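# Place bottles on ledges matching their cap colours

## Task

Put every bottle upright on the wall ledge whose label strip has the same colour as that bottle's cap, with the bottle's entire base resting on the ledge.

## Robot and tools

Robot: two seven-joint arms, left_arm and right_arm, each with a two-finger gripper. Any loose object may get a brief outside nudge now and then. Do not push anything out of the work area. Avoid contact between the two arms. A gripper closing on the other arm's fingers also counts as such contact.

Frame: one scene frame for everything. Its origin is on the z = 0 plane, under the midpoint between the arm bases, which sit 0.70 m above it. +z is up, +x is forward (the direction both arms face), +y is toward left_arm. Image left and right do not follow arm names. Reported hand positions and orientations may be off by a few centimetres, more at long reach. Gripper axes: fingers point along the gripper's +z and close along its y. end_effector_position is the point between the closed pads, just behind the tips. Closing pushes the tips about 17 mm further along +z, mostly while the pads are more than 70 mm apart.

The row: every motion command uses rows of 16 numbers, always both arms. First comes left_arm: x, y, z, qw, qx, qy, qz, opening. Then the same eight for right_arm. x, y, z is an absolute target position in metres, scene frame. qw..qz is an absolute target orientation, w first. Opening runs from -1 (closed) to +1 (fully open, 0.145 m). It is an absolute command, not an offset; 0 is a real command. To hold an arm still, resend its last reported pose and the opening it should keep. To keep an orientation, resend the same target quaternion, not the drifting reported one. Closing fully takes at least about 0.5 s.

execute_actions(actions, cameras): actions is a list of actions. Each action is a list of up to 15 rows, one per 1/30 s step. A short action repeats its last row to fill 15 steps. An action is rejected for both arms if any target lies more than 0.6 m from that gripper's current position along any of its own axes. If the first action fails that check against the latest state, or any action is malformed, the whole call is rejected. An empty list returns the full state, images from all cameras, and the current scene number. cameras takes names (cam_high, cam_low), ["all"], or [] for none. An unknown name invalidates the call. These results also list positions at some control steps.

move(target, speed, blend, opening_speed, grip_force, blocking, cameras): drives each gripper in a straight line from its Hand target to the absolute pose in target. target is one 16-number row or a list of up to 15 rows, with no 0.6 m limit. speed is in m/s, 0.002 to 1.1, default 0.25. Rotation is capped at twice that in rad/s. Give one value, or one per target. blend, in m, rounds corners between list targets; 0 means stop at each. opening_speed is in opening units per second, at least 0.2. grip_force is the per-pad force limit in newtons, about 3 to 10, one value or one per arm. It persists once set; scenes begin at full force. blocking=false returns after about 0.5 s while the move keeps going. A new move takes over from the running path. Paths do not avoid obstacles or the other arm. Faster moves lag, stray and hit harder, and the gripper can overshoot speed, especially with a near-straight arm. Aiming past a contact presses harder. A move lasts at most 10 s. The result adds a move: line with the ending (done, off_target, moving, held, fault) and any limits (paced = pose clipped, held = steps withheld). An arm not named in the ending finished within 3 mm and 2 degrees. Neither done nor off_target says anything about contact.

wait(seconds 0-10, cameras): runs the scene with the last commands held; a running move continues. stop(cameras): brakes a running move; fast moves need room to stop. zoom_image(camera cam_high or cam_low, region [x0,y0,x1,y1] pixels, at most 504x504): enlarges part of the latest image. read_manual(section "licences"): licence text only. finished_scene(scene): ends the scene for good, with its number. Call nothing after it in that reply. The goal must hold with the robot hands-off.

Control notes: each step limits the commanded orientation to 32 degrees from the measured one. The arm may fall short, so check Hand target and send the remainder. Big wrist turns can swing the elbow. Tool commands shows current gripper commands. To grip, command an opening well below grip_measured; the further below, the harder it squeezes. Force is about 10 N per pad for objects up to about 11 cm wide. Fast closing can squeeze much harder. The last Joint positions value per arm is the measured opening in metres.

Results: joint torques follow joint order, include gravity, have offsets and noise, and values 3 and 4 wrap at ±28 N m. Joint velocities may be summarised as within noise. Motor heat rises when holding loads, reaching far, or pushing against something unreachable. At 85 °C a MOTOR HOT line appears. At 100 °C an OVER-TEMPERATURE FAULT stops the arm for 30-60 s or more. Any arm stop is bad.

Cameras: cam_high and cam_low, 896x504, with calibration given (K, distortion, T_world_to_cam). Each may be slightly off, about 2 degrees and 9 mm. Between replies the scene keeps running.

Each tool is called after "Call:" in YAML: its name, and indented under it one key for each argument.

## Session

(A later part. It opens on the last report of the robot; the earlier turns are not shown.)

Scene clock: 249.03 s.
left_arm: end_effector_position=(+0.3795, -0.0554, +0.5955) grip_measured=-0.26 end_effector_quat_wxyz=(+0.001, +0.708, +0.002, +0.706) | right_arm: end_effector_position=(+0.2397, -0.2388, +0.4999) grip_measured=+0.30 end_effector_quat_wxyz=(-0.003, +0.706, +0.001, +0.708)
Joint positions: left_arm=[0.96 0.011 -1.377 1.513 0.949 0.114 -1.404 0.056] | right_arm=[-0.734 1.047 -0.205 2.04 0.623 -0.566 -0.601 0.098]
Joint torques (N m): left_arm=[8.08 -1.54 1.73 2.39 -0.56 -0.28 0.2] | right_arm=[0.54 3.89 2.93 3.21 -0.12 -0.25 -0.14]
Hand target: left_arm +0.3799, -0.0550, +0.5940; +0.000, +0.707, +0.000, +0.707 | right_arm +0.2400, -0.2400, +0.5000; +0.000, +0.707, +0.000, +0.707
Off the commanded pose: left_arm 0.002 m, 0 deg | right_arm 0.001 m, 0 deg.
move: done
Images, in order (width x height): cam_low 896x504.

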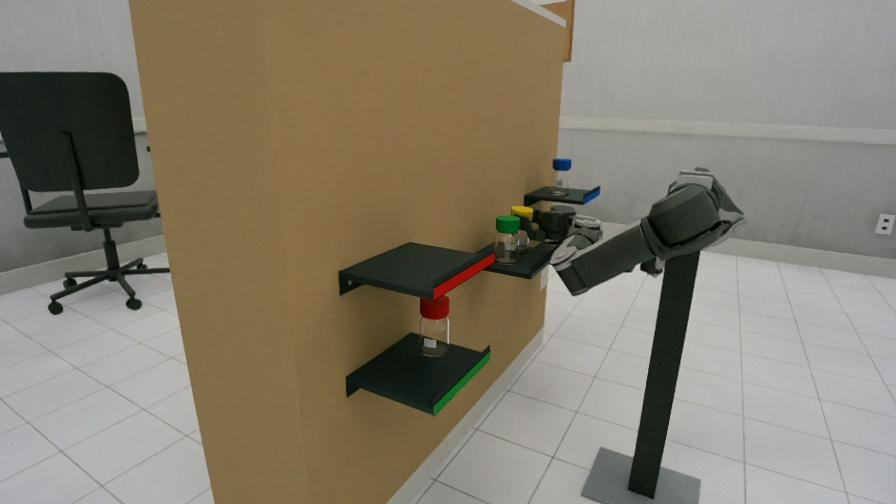

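Call:
move:
  target:
    - [0.38,-0.055,0.590,0,0.7071,0,0.7071,-1,0.24,-0.24,0.5,0,0.7071,0,0.7071,0.3]
    - [0.38,-0.055,0.592,0,0.7071,0,0.7071,0.15,0.24,-0.24,0.5,0,0.7071,0,0.7071,0.3]
    - [0.27,-0.05,0.592,0,0.7071,0,0.7071,0.15,0.24,-0.24,0.5,0,0.7071,0,0.7071,0.3]
    - [0.26,0.17,0.57,0,0.7071,0,0.7071,0.15,0.24,-0.24,0.5,0,0.7071,0,0.7071,0.3]
  cameras: ["all"]
  blend: [0,0,0.02,0]
  speed: [0.02,0.05,0.12,0.2]
  opening_speed: 1

Call:
zoom_image:
  camera: "cam_low"
  region: [440, 150, 600, 300]

Call:
zoom_image:
  camera: "cam_high"
  region: [450, 220, 600, 340]

Scene clock: 265.47 s.
left_arm: end_effector_position=(+0.2597, +0.1705, +0.5716) grip_measured=+0.15 end_effector_quat_wxyz=(-0.002, +0.706, +0.000, +0.708) | right_arm: end_effector_position=(+0.2397, -0.2388, +0.4999) grip_measured=+0.30 end_effector_quat_wxyz=(-0.003, +0.706, +0.001, +0.708)
Joint positions: left_arm=[0.347 1.262 -1.239 2.395 0.692 -0.295 -1.211 0.087] | right_arm=[-0.734 1.047 -0.205 2.04 0.623 -0.566 -0.601 0.098]
Joint torques (N m): left_arm=[3.05 3.1 1.22 2.93 -0.3 -0.4 0.24] | right_arm=[0.44 3.86 2.92 3.22 -0.1 -0.26 -0.15]
Hand target: left_arm +0.2600, +0.1700, +0.5700; +0.000, +0.707, +0.000, +0.707 | right_arm +0.2400, -0.2400, +0.5000; +0.000, +0.707, +0.000, +0.707
Off the commanded pose: left_arm 0.002 m, 0 deg | right_arm 0.001 m, 0 deg.
move: done

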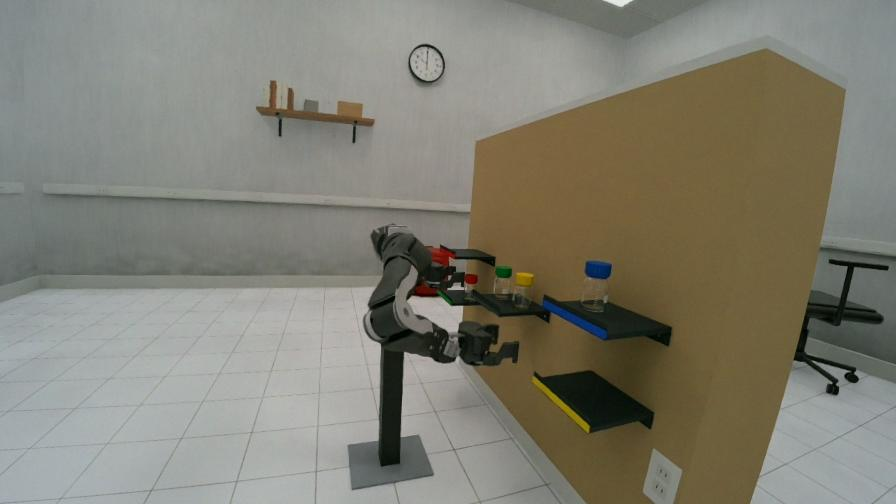

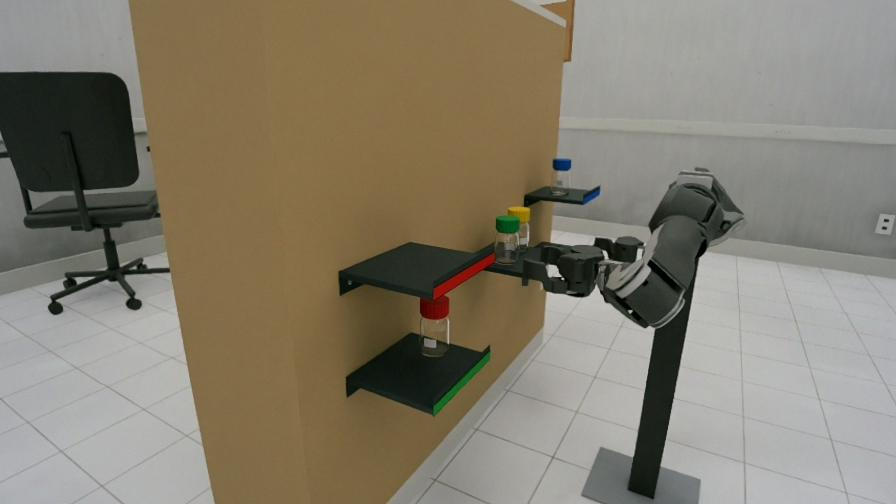

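Scaled by 3.150 from the camera's 896x504 image, which has a finer 1280x720 frame.

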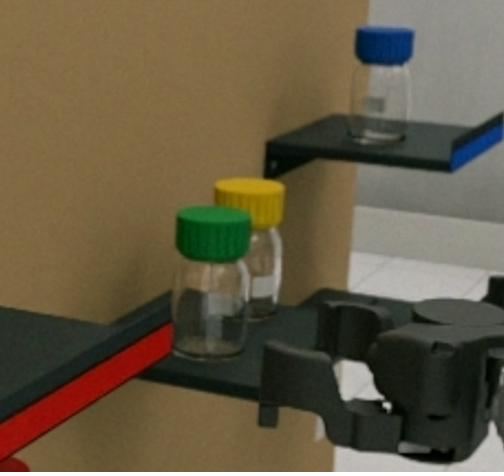

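Scaled by 3.360 from the camera's 896x504 image, which has a finer 1280x720 frame.

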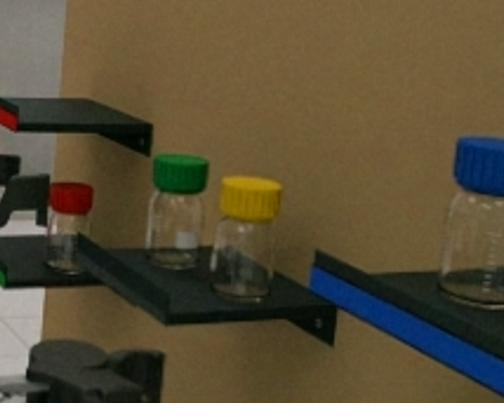

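Call:
move:
  target:
    - [0.24,0.30,0.53,0,0.7071,0,0.7071,0.4,0.24,-0.10,0.58,0,0.7071,0,0.7071,0.25]
    - [0.25,0.346,0.503,0,0.7071,0,0.7071,0.4,0.26,-0.057,0.60,0,0.7071,0,0.7071,0.25]
    - [0.383,0.346,0.503,0,0.7071,0,0.7071,0.4,0.382,-0.057,0.60,0,0.7071,0,0.7071,0.25]
  cameras: ["all"]
  blend: [0.02,0.01,0]
  speed: [0.2,0.15,0.12]

Call:
zoom_image:
  camera: "cam_low"
  region: [380, 150, 600, 370]

Call:
zoom_image:
  camera: "cam_high"
  region: [450, 220, 600, 340]

Scene clock: 283.90 s.
left_arm: end_effector_position=(+0.3837, +0.3468, +0.5059) grip_measured=+0.40 end_effector_quat_wxyz=(-0.002, +0.704, +0.001, +0.710) | right_arm: end_effector_position=(+0.3821, -0.0579, +0.6005) grip_measured=+0.25 end_effector_quat_wxyz=(+0.003, +0.707, -0.001, +0.707)
Joint positions: left_arm=[0.596 1.197 -1.202 1.277 1.397 -0.63 -0.075 0.105] | right_arm=[0.379 0.142 -0.62 1.877 0.376 0.516 -0.75 0.094]
Joint torques (N m): left_arm=[5.58 5.6 2.26 0.73 0.14 -0.53 0.23] | right_arm=[4.52 -1.02 1.22 3.58 -0.21 -0.45 0.14]
Hand target: left_arm +0.3830, +0.3461, +0.5031; +0.000, +0.707, +0.000, +0.707 | right_arm +0.3820, -0.0570, +0.6001; +0.000, +0.707, +0.000, +0.707
Off the commanded pose: left_arm 0.003 m, 1 deg | right_arm 0.001 m, 0 deg.
move: done

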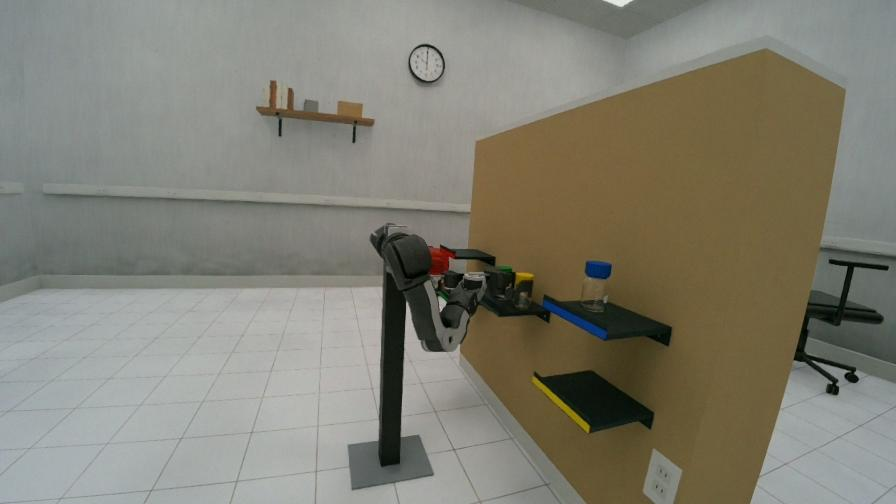

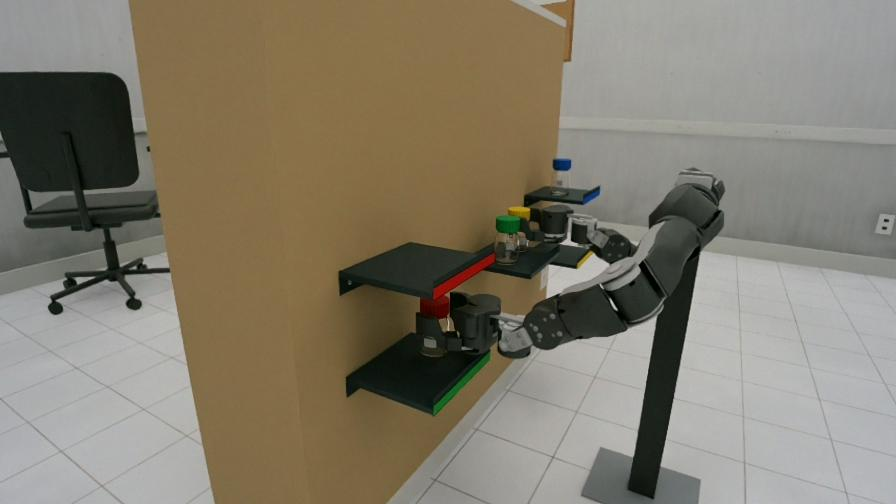

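Scaled by 2.291 from the camera's 896x504 image, which has a finer 1280x720 frame.

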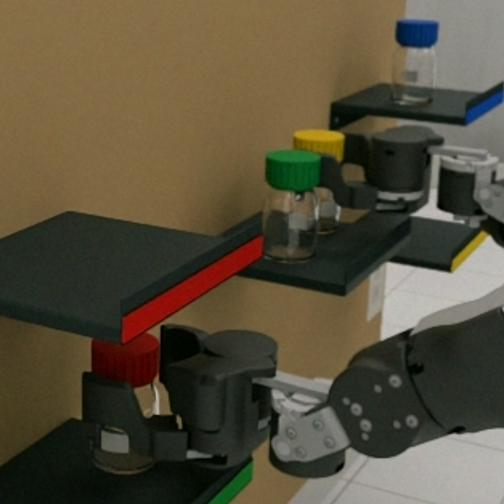

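Scaled by 3.360 from the camera's 896x504 image, which has a finer 1280x720 frame.

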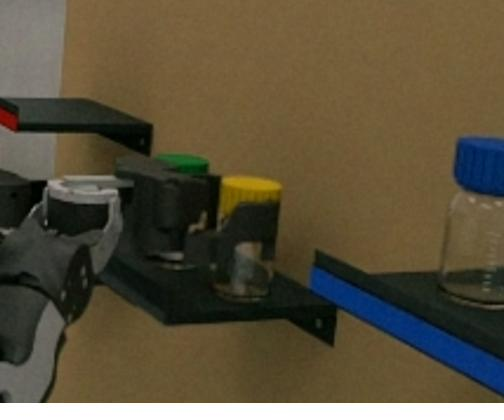

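Call:
move:
  target:
    - [0.383,0.346,0.503,0,0.7071,0,0.7071,0.4,0.387,-0.057,0.60,0,0.7071,0,0.7071,0.25]
    - [0.383,0.346,0.503,0,0.7071,0,0.7071,-1,0.387,-0.057,0.60,0,0.7071,0,0.7071,-1]
    - [0.383,0.346,0.535,0,0.7071,0,0.7071,-1,0.387,-0.057,0.65,0,0.7071,0,0.7071,-1]
  cameras: ["all"]
  speed: [0.1,0.1,0.1]
  opening_speed: 1.5

Call:
zoom_image:
  camera: "cam_low"
  region: [380, 150, 600, 370]

Call:
zoom_image:
  camera: "cam_high"
  region: [450, 220, 600, 340]

Scene clock: 311.30 s.
left_arm: end_effector_position=(+0.3824, +0.3452, +0.5324) grip_measured=-0.24 end_effector_quat_wxyz=(+0.001, +0.710, -0.002, +0.704) | right_arm: end_effector_position=(+0.3870, -0.0551, +0.6489) grip_measured=-0.24 end_effector_quat_wxyz=(-0.002, +0.709, +0.004, +0.706)
Joint positions: left_arm=[0.641 1.29 -1.193 1.397 1.413 -0.545 -0.098 0.058] | right_arm=[0.52 0.076 -0.565 1.93 0.446 0.73 -0.774 0.058]
Joint torques (N m): left_arm=[6.4 6.03 3.49 1.29 0.12 -0.82 -0.03] | right_arm=[5.21 -1.6 1.8 3.56 -0.29 -0.39 -0.13]
Hand target: left_arm +0.3830, +0.3462, +0.5350; +0.000, +0.707, +0.000, +0.707 | right_arm +0.3870, -0.0570, +0.6500; +0.000, +0.707, +0.000, +0.707
Off the commanded pose: left_arm 0.003 m, 1 deg | right_arm 0.002 m, 1 deg.
move: done

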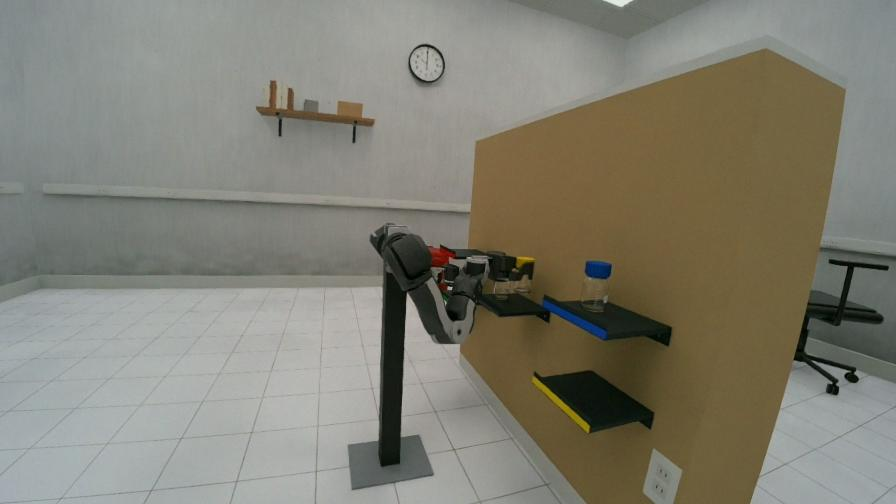

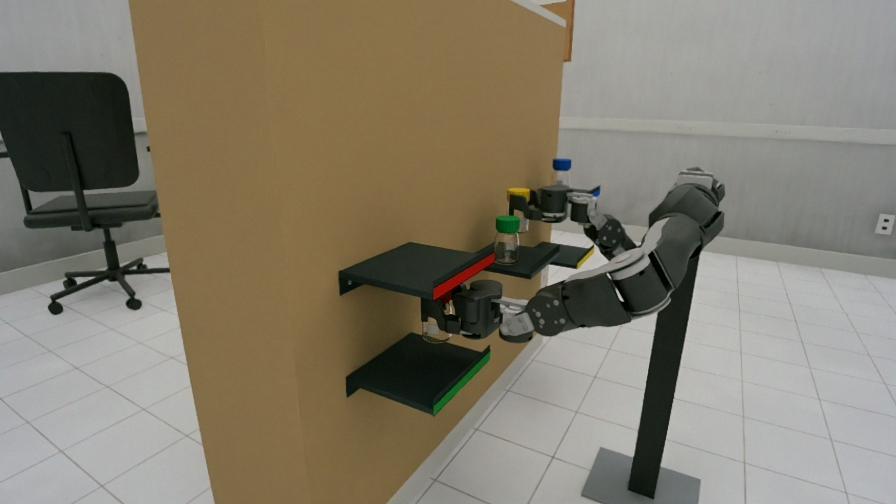

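Scaled by 2.291 from the camera's 896x504 image, which has a finer 1280x720 frame.

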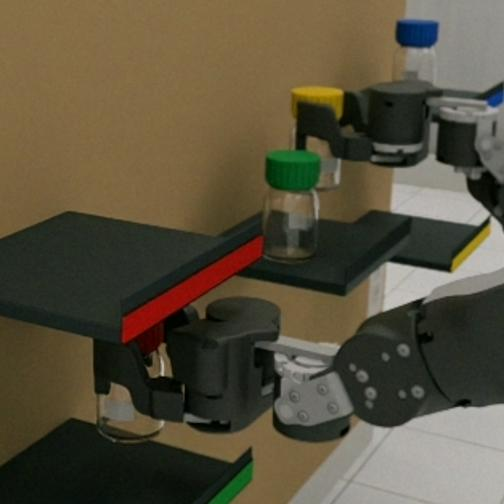

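Scaled by 3.360 from the camera's 896x504 image, which has a finer 1280x720 frame.

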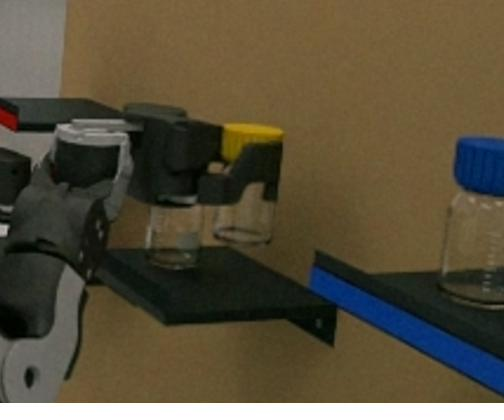

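Call:
move:
  target:
    - [0.24,0.346,0.54,0,0.7071,0,0.7071,-1,0.265,-0.07,0.65,0,0.7071,0,0.7071,-1]
    - [0.235,0.346,0.64,0,0.7071,0,0.7071,-1,0.24,-0.22,0.56,0,0.7071,0,0.7071,-1]
    - [0.24,0.346,0.74,0,0.7071,0,0.7071,-1,0.245,-0.315,0.54,0.123,0.696,-0.123,0.696,-1]
    - [0.383,0.346,0.735,0,0.7071,0,0.7071,-1,0.368,-0.365,0.54,0.123,0.696,-0.123,0.696,-1]
    - [0.383,0.346,0.708,0,0.7071,0,0.7071,-1,0.368,-0.365,0.514,0.123,0.696,-0.123,0.696,-1]
  cameras: ["all"]
  blend: [0.02,0.02,0.01,0.005,0]
  speed: [0.15,0.17,0.15,0.15,0.06]

Call:
zoom_image:
  camera: "cam_low"
  region: [380, 150, 600, 370]

Call:
zoom_image:
  camera: "cam_high"
  region: [480, 240, 680, 440]

Scene clock: 329.07 s.
left_arm: end_effector_position=(+0.3832, +0.3451, +0.7072) grip_measured=-0.26 end_effector_quat_wxyz=(+0.002, +0.710, -0.001, +0.704) | right_arm: end_effector_position=(+0.3672, -0.3662, +0.5116) grip_measured=-0.24 end_effector_quat_wxyz=(+0.126, +0.701, -0.126, +0.691)
Joint positions: left_arm=[1.616 1.544 -1.562 1.671 1.58 0.062 -0.124 0.056] | right_arm=[0.261 1.133 -0.733 1.482 1.151 -0.431 -0.58 0.058]
Joint torques (N m): left_arm=[5.21 0.15 3.4 0.43 0 -0.97 -0.02] | right_arm=[4.29 6.16 4.14 1.74 -0.39 -0.7 0.17]
Hand target: left_arm +0.3830, +0.3460, +0.7079; +0.000, +0.707, +0.000, +0.707 | right_arm +0.3680, -0.3650, +0.5140; +0.123, +0.696, -0.123, +0.696
Off the commanded pose: left_arm 0.001 m, 1 deg | right_arm 0.003 m, 1 deg.
move: done; limits=paced

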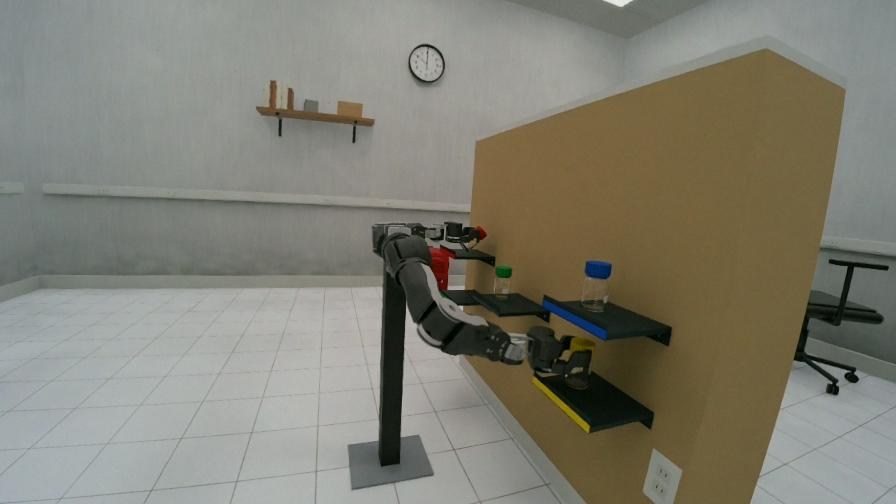

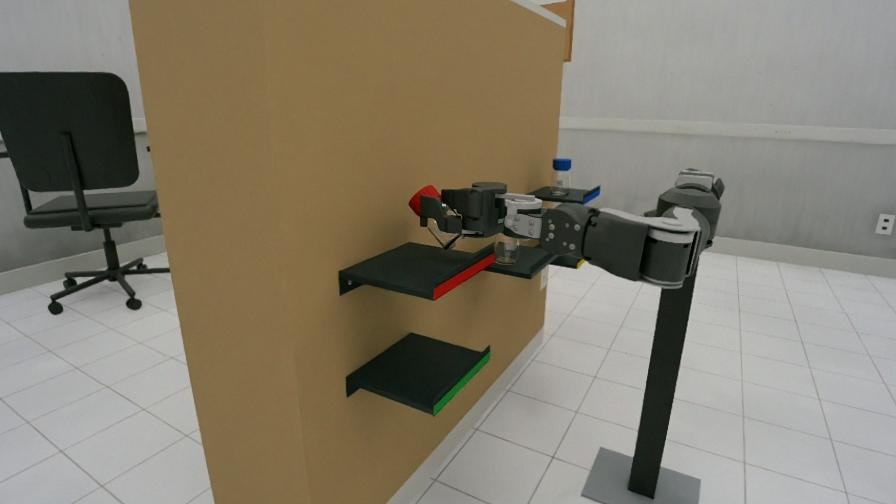

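Scaled by 2.291 from the camera's 896x504 image, which has a finer 1280x720 frame.

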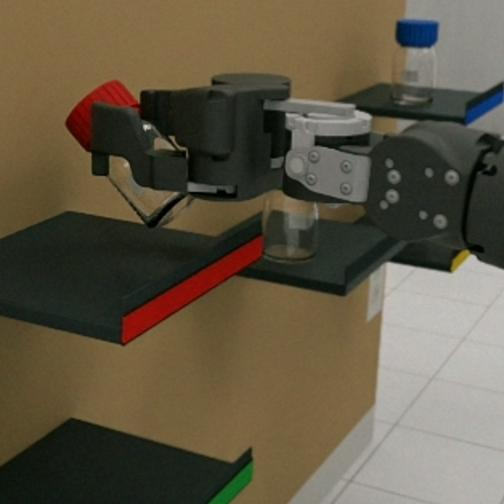

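Scaled by 2.520 from the camera's 896x504 image, which has a finer 1280x720 frame.

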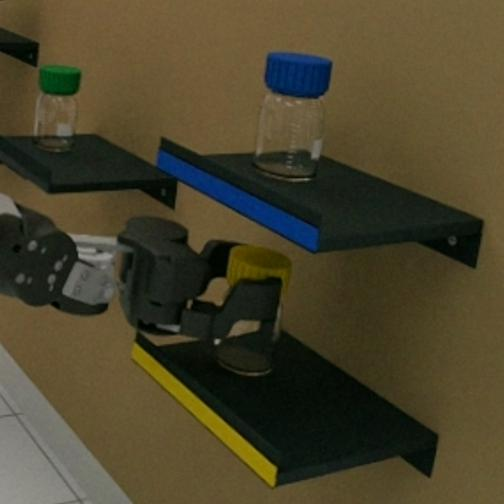

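Call:
move:
  target:
    - [0.40,0.346,0.725,0,0.7071,0,0.7071,-1,0.37,-0.365,0.503,0.123,0.696,-0.123,0.696,-1]
    - [0.425,0.346,0.725,0,0.7071,0,0.7071,-1,0.37,-0.365,0.499,0.123,0.696,-0.123,0.696,-1]
  cameras: ["all"]
  blend: [0.002,0]
  speed: [0.04,0.04]

Call:
zoom_image:
  camera: "cam_low"
  region: [380, 150, 600, 370]

Call:
zoom_image:
  camera: "cam_high"
  region: [480, 240, 680, 440]

Scene clock: 368.20 s.
left_arm: end_effector_position=(+0.4244, +0.3470, +0.7186) grip_measured=-0.26 end_effector_quat_wxyz=(-0.001, +0.716, +0.001, +0.698) | right_arm: end_effector_position=(+0.3701, -0.3667, +0.5031) grip_measured=-0.24 end_effector_quat_wxyz=(+0.127, +0.692, -0.123, +0.700)
Joint positions: left_arm=[1.652 1.353 -1.548 1.454 1.579 0.128 -0.104 0.056] | right_arm=[0.263 1.081 -0.733 1.415 1.109 -0.469 -0.555 0.058]
Joint torques (N m): left_arm=[8.03 -1.09 4.49 0.01 0 -1.15 0.1] | right_arm=[3.76 4.79 3.1 1.36 0.03 -0.23 0.22]
Hand target: left_arm +0.4249, +0.3460, +0.7251; +0.000, +0.707, +0.000, +0.707 | right_arm +0.3699, -0.3650, +0.4990; +0.123, +0.696, -0.123, +0.696
Off the commanded pose: left_arm 0.006 m, 1 deg | right_arm 0.004 m, 1 deg.
move: off_target (left_arm, right_arm)

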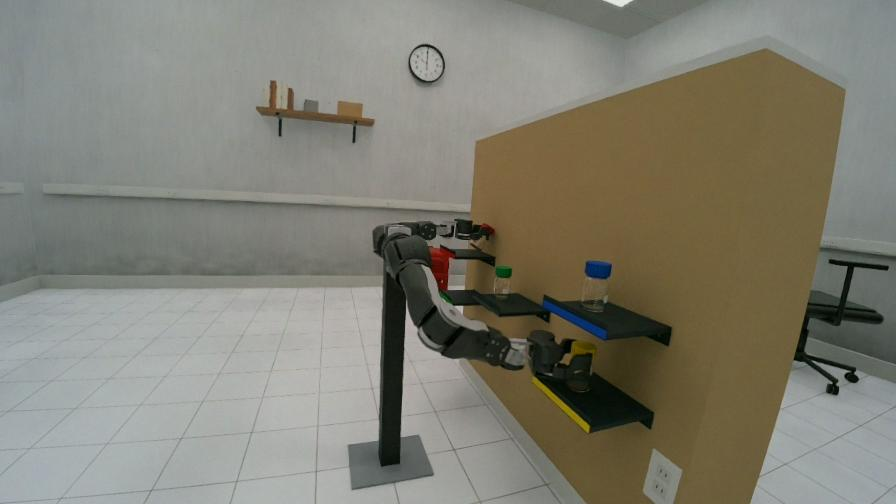

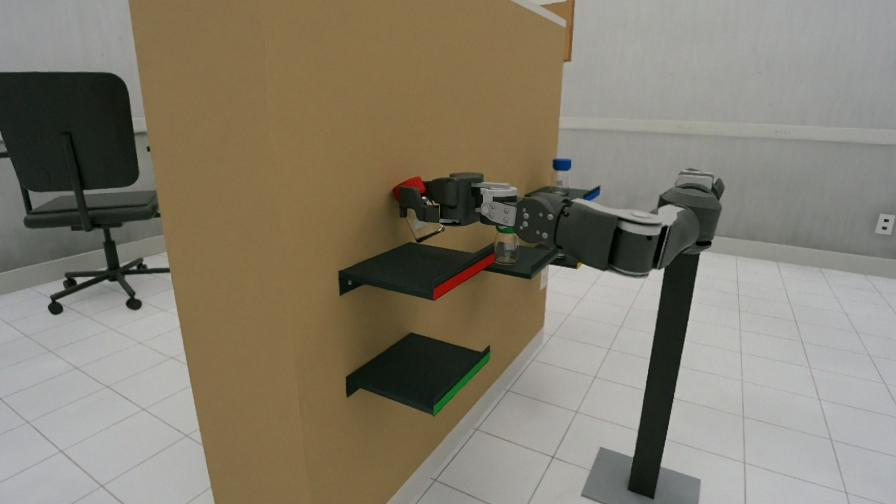

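Scaled by 2.291 from the camera's 896x504 image, which has a finer 1280x720 frame.

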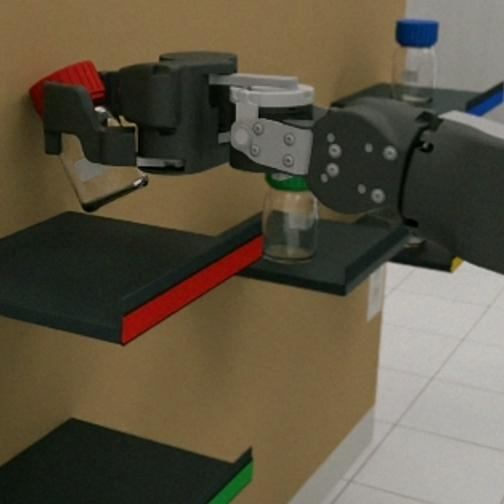

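Scaled by 2.520 from the camera's 896x504 image, which has a finer 1280x720 frame.

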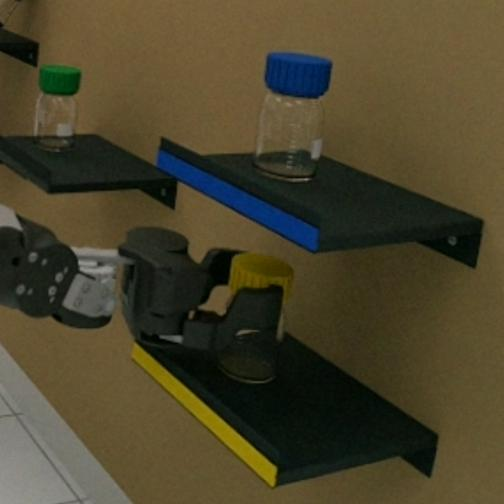

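Call:
move:
  target:
    - [0.425,0.347,0.723,0,0.7071,0,0.7071,-1,0.37,-0.365,0.503,0.123,0.696,-0.123,0.696,0.4]
    - [0.438,0.347,0.723,0,0.7071,0,0.7071,-1,0.32,-0.347,0.503,0.123,0.696,-0.123,0.696,0.4]
    - [0.448,0.347,0.722,0,0.7071,0,0.7071,-1,0.25,-0.322,0.503,0.123,0.696,-0.123,0.696,0.4]
  cameras: ["all"]
  speed: [0.04,0.08,0.08]
  blend: [0,0.003,0]
  opening_speed: 1

Call:
zoom_image:
  camera: "cam_low"
  region: [340, 150, 560, 370]

Call:
zoom_image:
  camera: "cam_high"
  region: [440, 200, 680, 440]

Scene clock: 385.83 s.
left_arm: end_effector_position=(+0.4457, +0.3492, +0.7208) grip_measured=-0.26 end_effector_quat_wxyz=(+0.000, +0.711, +0.002, +0.703) | right_arm: end_effector_position=(+0.2499, -0.3216, +0.5025) grip_measured=+0.40 end_effector_quat_wxyz=(+0.123, +0.698, -0.121, +0.695)
Joint positions: left_arm=[1.646 1.256 -1.548 1.321 1.573 0.109 -0.068 0.056] | right_arm=[-0.379 1.372 -0.636 1.956 0.815 -0.781 -1.087 0.105]
Joint torques (N m): left_arm=[7.24 -2.6 3.51 -0.84 0.02 -1.12 0.02] | right_arm=[1.52 5 3.15 1.84 -0.35 -0.3 -0.07]
Hand target: left_arm +0.4479, +0.3470, +0.7220; +0.000, +0.707, +0.000, +0.707 | right_arm +0.2500, -0.3220, +0.5030; +0.123, +0.696, -0.123, +0.696
Off the commanded pose: left_arm 0.003 m, 1 deg | right_arm 0.001 m, 0 deg.
joint sent to its limit (right arm) — joint 6 (wrist pitch), lower limit. The joint targets still meet the commanded pose.
move: done

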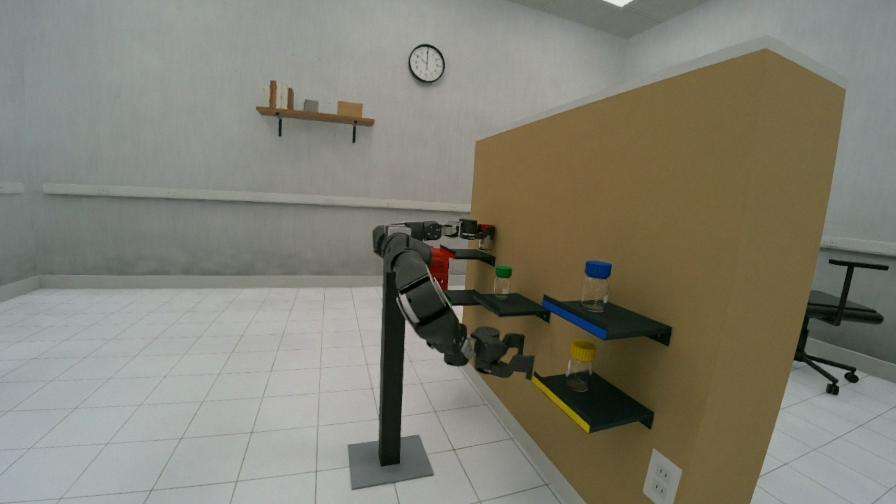

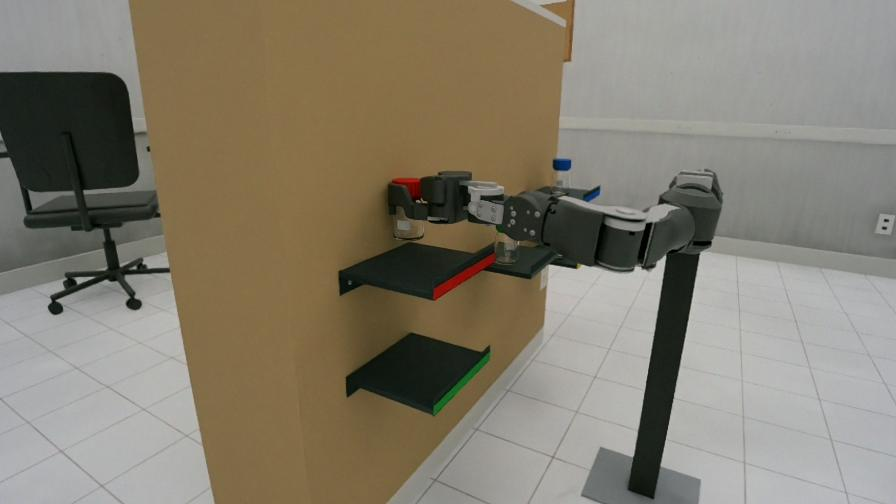

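Scaled by 2.291 from the camera's 896x504 image, which has a finer 1280x720 frame.

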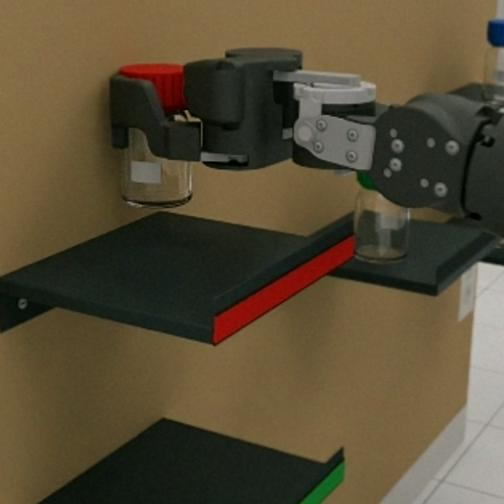

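Scaled by 2.100 from the camera's 896x504 image, which has a finer 1280x720 frame.

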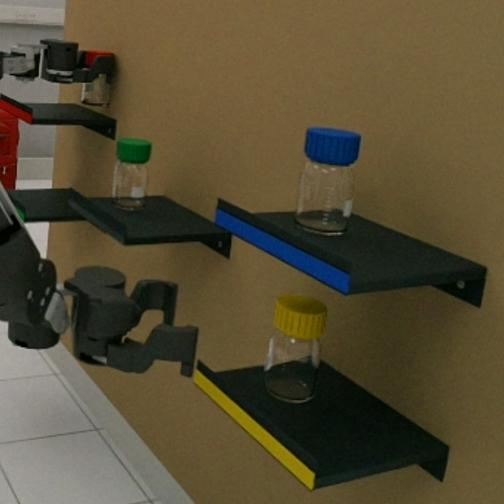

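Call:
move:
  target:
    - [0.395,0.347,0.722,0,0.7071,0,0.7071,-1,0.22,-0.31,0.48,0.123,0.696,-0.123,0.696,0.4]
    - [0.392,0.347,0.705,0,0.7071,0,0.7071,-1,0.22,-0.31,0.48,0.123,0.696,-0.123,0.696,0.4]
    - [0.392,0.347,0.693,0,0.7071,0,0.7071,-1,0.22,-0.31,0.48,0.123,0.696,-0.123,0.696,0.4]
  cameras: ["cam_low"]
  speed: [0.1,0.06,0.03]
  blend: [0.005,0.003,0]

Call:
zoom_image:
  camera: "cam_low"
  region: [340, 150, 560, 370]

Scene clock: 398.27 s.
left_arm: end_effector_position=(+0.3922, +0.3464, +0.6990) grip_measured=-0.26 end_effector_quat_wxyz=(+0.002, +0.700, +0.000, +0.714) | right_arm: end_effector_position=(+0.2196, -0.3094, +0.4795) grip_measured=+0.40 end_effector_quat_wxyz=(+0.122, +0.698, -0.123, +0.695)
Joint positions: left_arm=[1.559 1.505 -1.561 1.626 1.571 -0.023 -0.117 0.056] | right_arm=[-0.606 1.21 -0.495 1.935 0.617 -0.783 -1.109 0.105]
Joint torques (N m): left_arm=[4.1 0.38 2.76 0.54 0.02 -0.41 -0.02] | right_arm=[1.07 4.36 2.76 1.99 -0.38 -0.21 0]
Hand target: left_arm +0.3920, +0.3469, +0.6931; +0.000, +0.707, +0.000, +0.707 | right_arm +0.2200, -0.3100, +0.4801; +0.123, +0.696, -0.123, +0.696
Off the commanded pose: left_arm 0.006 m, 1 deg | right_arm 0.001 m, 0 deg.
joint sent to its limit (right arm) — joint 6 (wrist pitch), lower limit. The joint targets still meet the commanded pose.
move: off_target (left_arm)
Images, in order (width x height): cam_low 896x504.

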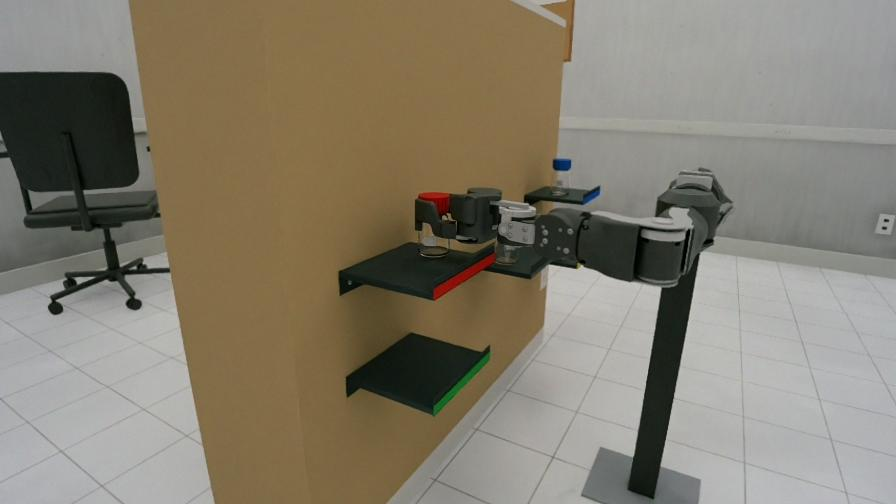

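Scaled by 2.291 from the camera's 896x504 image, which has a finer 1280x720 frame.

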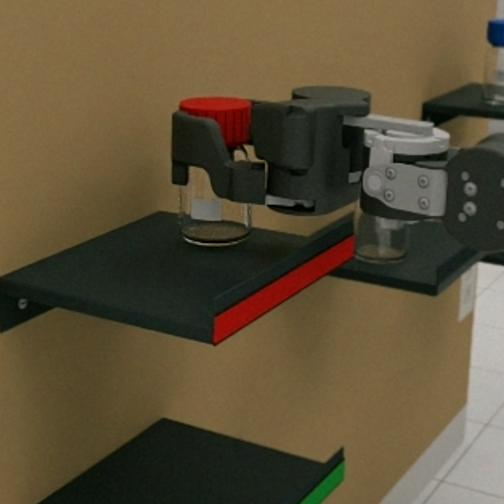

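Call:
move:
  target:
    - [0.392,0.347,0.698,0,0.7071,0,0.7071,0.4,0.22,-0.31,0.48,0.123,0.696,-0.123,0.696,0.4]
    - [0.27,0.34,0.698,0,0.7071,0,0.7071,0.4,0.22,-0.31,0.48,0.123,0.696,-0.123,0.696,0.4]
    - [0.25,0.25,0.60,0,0.7071,0,0.7071,0.4,0.22,-0.31,0.48,0.123,0.696,-0.123,0.696,0.4]
    - [0.255,0.10,0.59,0,0.7071,0,0.7071,0.4,0.22,-0.31,0.48,0.123,0.696,-0.123,0.696,0.4]
    - [0.27,0.056,0.598,0,0.7071,0,0.7071,0.4,0.22,-0.31,0.48,0.123,0.696,-0.123,0.696,0.4]
  cameras: ["all"]
  speed: [0.05,0.1,0.18,0.18,0.15]
  blend: [0,0.02,0.02,0.02,0]
  opening_speed: 1

Call:
zoom_image:
  camera: "cam_low"
  region: [380, 150, 600, 370]

Scene clock: 420.43 s.
left_arm: end_effector_position=(+0.2695, +0.0550, +0.5995) grip_measured=+0.40 end_effector_quat_wxyz=(+0.004, +0.705, -0.001, +0.709) | right_arm: end_effector_position=(+0.2196, -0.3094, +0.4795) grip_measured=+0.40 end_effector_quat_wxyz=(+0.122, +0.698, -0.123, +0.695)
Joint positions: left_arm=[0.612 0.528 -1.376 2.32 0.727 0.266 -1.577 0.105] | right_arm=[-0.606 1.21 -0.495 1.935 0.617 -0.783 -1.109 0.105]
Joint torques (N m): left_arm=[4.05 0.04 1.91 3 -0.37 0.02 -0.01] | right_arm=[0.78 4.29 2.8 2.1 -0.37 -0.23 0]
Hand target: left_arm +0.2700, +0.0560, +0.5980; +0.000, +0.707, +0.000, +0.707 | right_arm +0.2200, -0.3100, +0.4801; +0.123, +0.696, -0.123, +0.696
Off the commanded pose: left_arm 0.002 m, 1 deg | right_arm 0.001 m, 0 deg.
joint sent to its limit (left arm) — joint 7 (wrist yaw), lower limit. The joint targets still meet the commanded pose.
joint sent to its limit (right arm) — joint 6 (wrist pitch), lower limit. The joint targets still meet the commanded pose.
move: done

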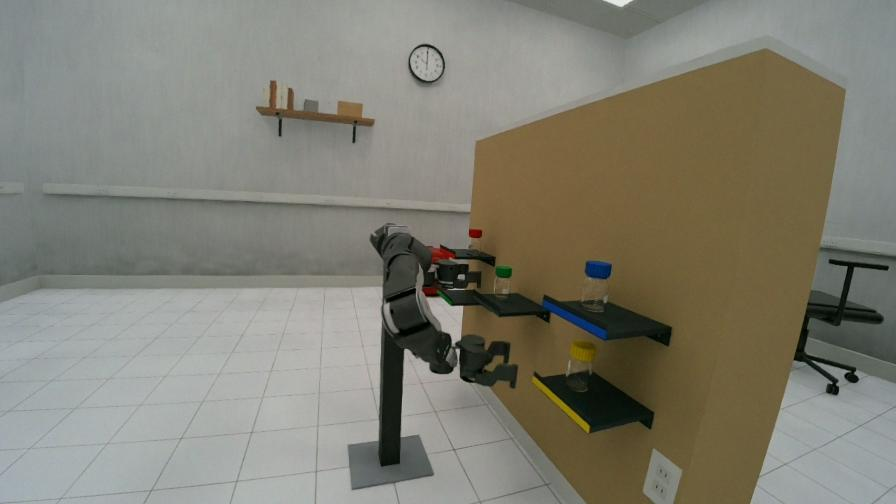

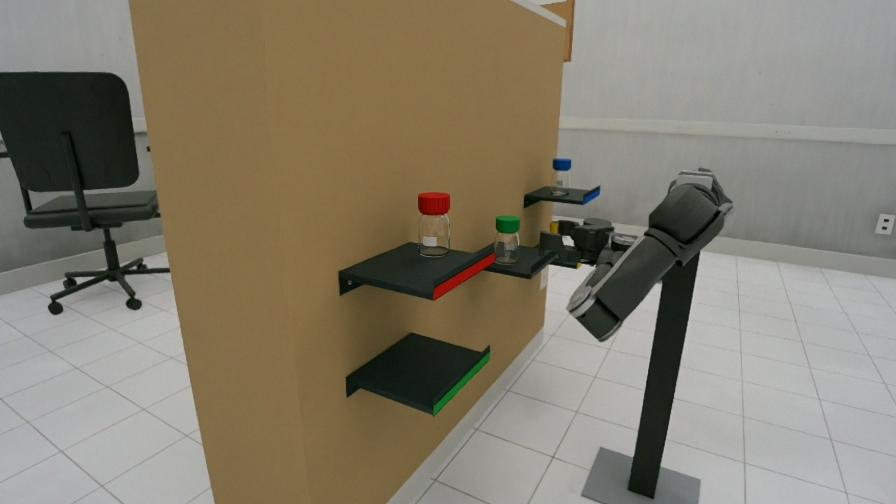

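Scaled by 2.291 from the camera's 896x504 image, which has a finer 1280x720 frame.

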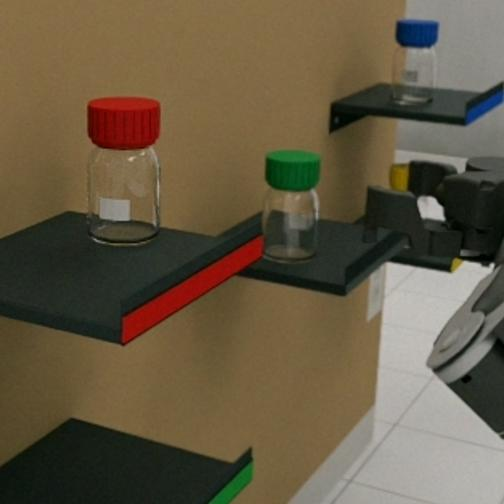

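Call:
move:
  target: [0.374,0.056,0.598,0,0.7071,0,0.7071,0.4,0.22,-0.31,0.48,0.123,0.696,-0.123,0.696,0.4]
  cameras: ["all"]
  speed: 0.12

Call:
zoom_image:
  camera: "cam_low"
  region: [440, 180, 600, 300]

Call:
zoom_image:
  camera: "cam_high"
  region: [450, 220, 600, 340]

Scene clock: 428.57 s.
left_arm: end_effector_position=(+0.3739, +0.0570, +0.5989) grip_measured=+0.40 end_effector_quat_wxyz=(-0.003, +0.706, +0.001, +0.708) | right_arm: end_effector_position=(+0.2196, -0.3094, +0.4795) grip_measured=+0.40 end_effector_quat_wxyz=(+0.122, +0.698, -0.123, +0.695)
Joint positions: left_arm=[0.832 0.499 -1.224 1.91 0.947 0.149 -1.253 0.105] | right_arm=[-0.606 1.21 -0.495 1.935 0.617 -0.783 -1.109 0.105]
Joint torques (N m): left_arm=[7.45 -0.15 2.45 2.89 -0.32 -0.33 0.24] | right_arm=[0.88 4.63 2.67 2.1 -0.38 -0.22 0.01]
Hand target: left_arm +0.3740, +0.0560, +0.5980; +0.000, +0.707, +0.000, +0.707 | right_arm +0.2200, -0.3100, +0.4801; +0.123, +0.696, -0.123, +0.696
Off the commanded pose: left_arm 0.001 m, 0 deg | right_arm 0.001 m, 0 deg.
joint sent to its limit (right arm) — joint 6 (wrist pitch), lower limit. The joint targets still meet the commanded pose.
move: done

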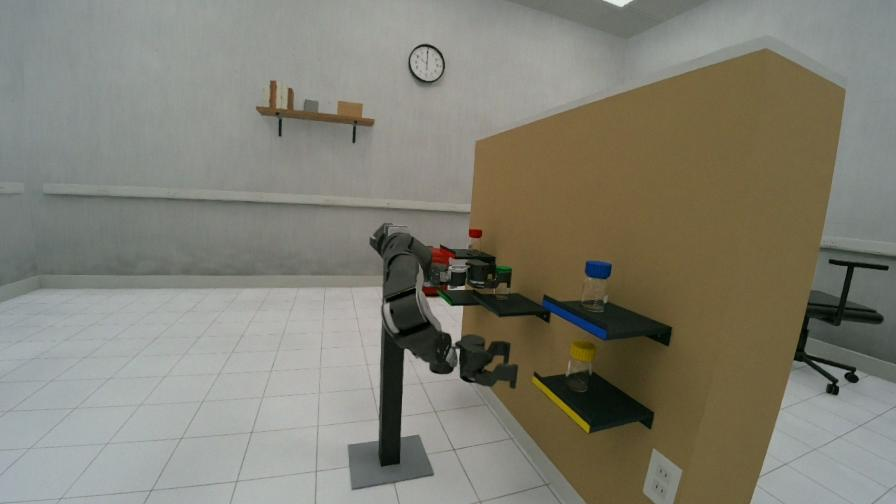

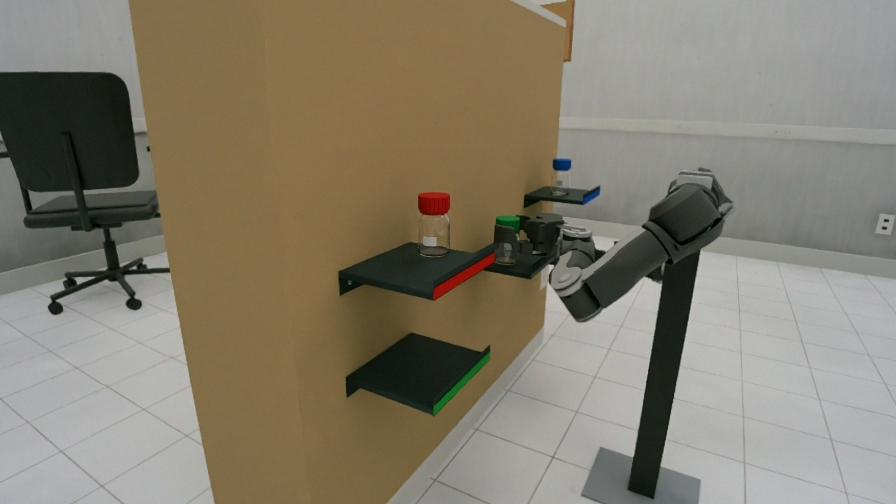

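Scaled by 3.150 from the camera's 896x504 image, which has a finer 1280x720 frame.

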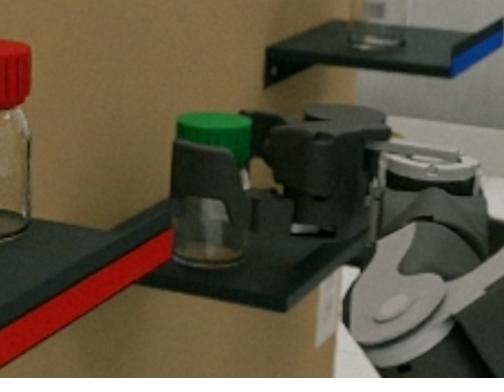

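Scaled by 3.360 from the camera's 896x504 image, which has a finer 1280x720 frame.

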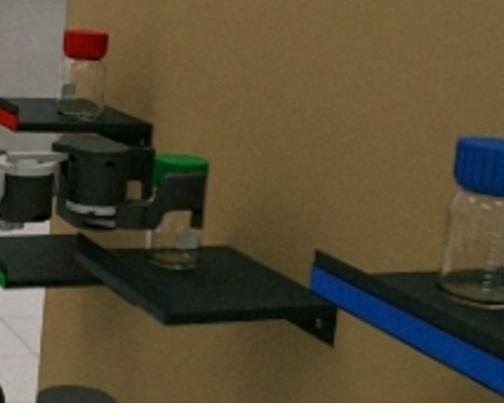

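Call:
move:
  target:
    - [0.374,0.056,0.598,0,0.7071,0,0.7071,-1,0.22,-0.31,0.48,0.123,0.696,-0.123,0.696,0.4]
    - [0.374,0.056,0.65,0,0.7071,0,0.7071,-1,0.22,-0.31,0.48,0.123,0.696,-0.123,0.696,0.4]
    - [0.265,0.07,0.65,0,0.7071,0,0.7071,-1,0.22,-0.31,0.48,0.123,0.696,-0.123,0.696,0.4]
    - [0.245,0.20,0.57,0,0.7071,0,0.7071,-1,0.22,-0.31,0.48,0.123,0.696,-0.123,0.696,0.4]
    - [0.24,0.346,0.542,0,0.7071,0,0.7071,-1,0.22,-0.31,0.48,0.123,0.696,-0.123,0.696,0.4]
  cameras: ["all"]
  speed: [0.1,0.1,0.13,0.15,0.15]
  blend: [0,0.01,0.02,0.02,0]
  opening_speed: 1.5

Call:
zoom_image:
  camera: "cam_low"
  region: [380, 180, 600, 400]

Scene clock: 451.00 s.
left_arm: end_effector_position=(+0.2406, +0.3451, +0.5408) grip_measured=-0.24 end_effector_quat_wxyz=(-0.011, +0.775, -0.002, +0.632) | right_arm: end_effector_position=(+0.2196, -0.3094, +0.4795) grip_measured=+0.40 end_effector_quat_wxyz=(+0.122, +0.698, -0.123, +0.695)
Joint positions: left_arm=[0.573 1.885 -1.564 1.977 1.457 -0.781 -0.161 0.058] | right_arm=[-0.606 1.21 -0.495 1.935 0.617 -0.783 -1.109 0.105]
Joint torques (N m): left_arm=[2.55 6.79 1.22 0.44 0.09 -0.85 0.24] | right_arm=[0.73 4.42 2.76 2 -0.35 -0.24 0.04]
Hand target: left_arm +0.2403, +0.3459, +0.5422; -0.011, +0.773, -0.003, +0.634 | right_arm +0.2200, -0.3100, +0.4801; +0.123, +0.696, -0.123, +0.696
Off the commanded pose: left_arm 0.002 m, 12 deg | right_arm 0.001 m, 0 deg.
joint sent to its limit (left arm) — joint 3 (upper arm roll), lower limit; joint 6 (wrist pitch), lower limit. The joint targets are off in orientation, not in position.
joint sent to its limit (right arm) — joint 6 (wrist pitch), lower limit. The joint targets still meet the commanded pose.
move: off_target (left_arm)

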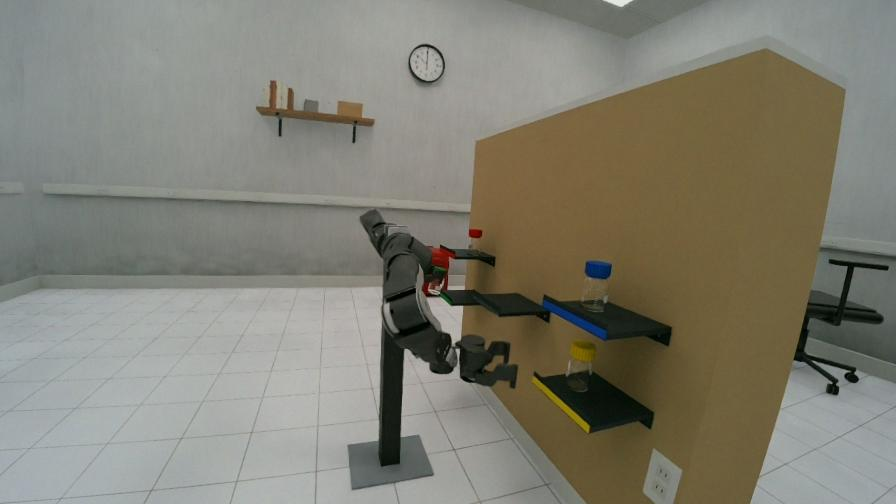

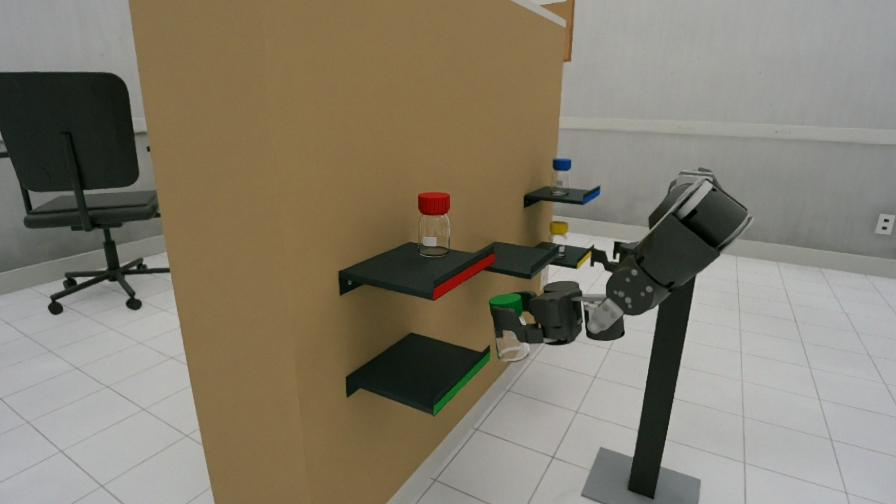

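Scaled by 2.291 from the camera's 896x504 image, which has a finer 1280x720 frame.

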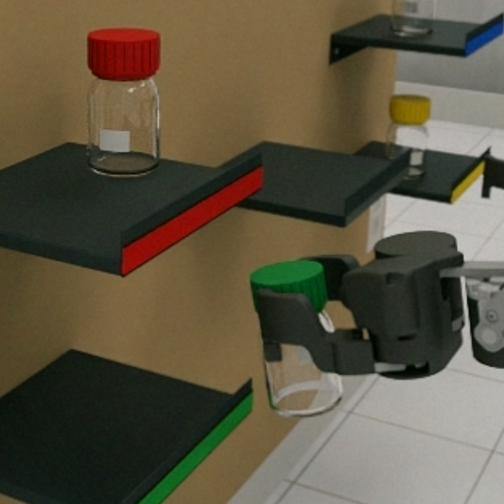

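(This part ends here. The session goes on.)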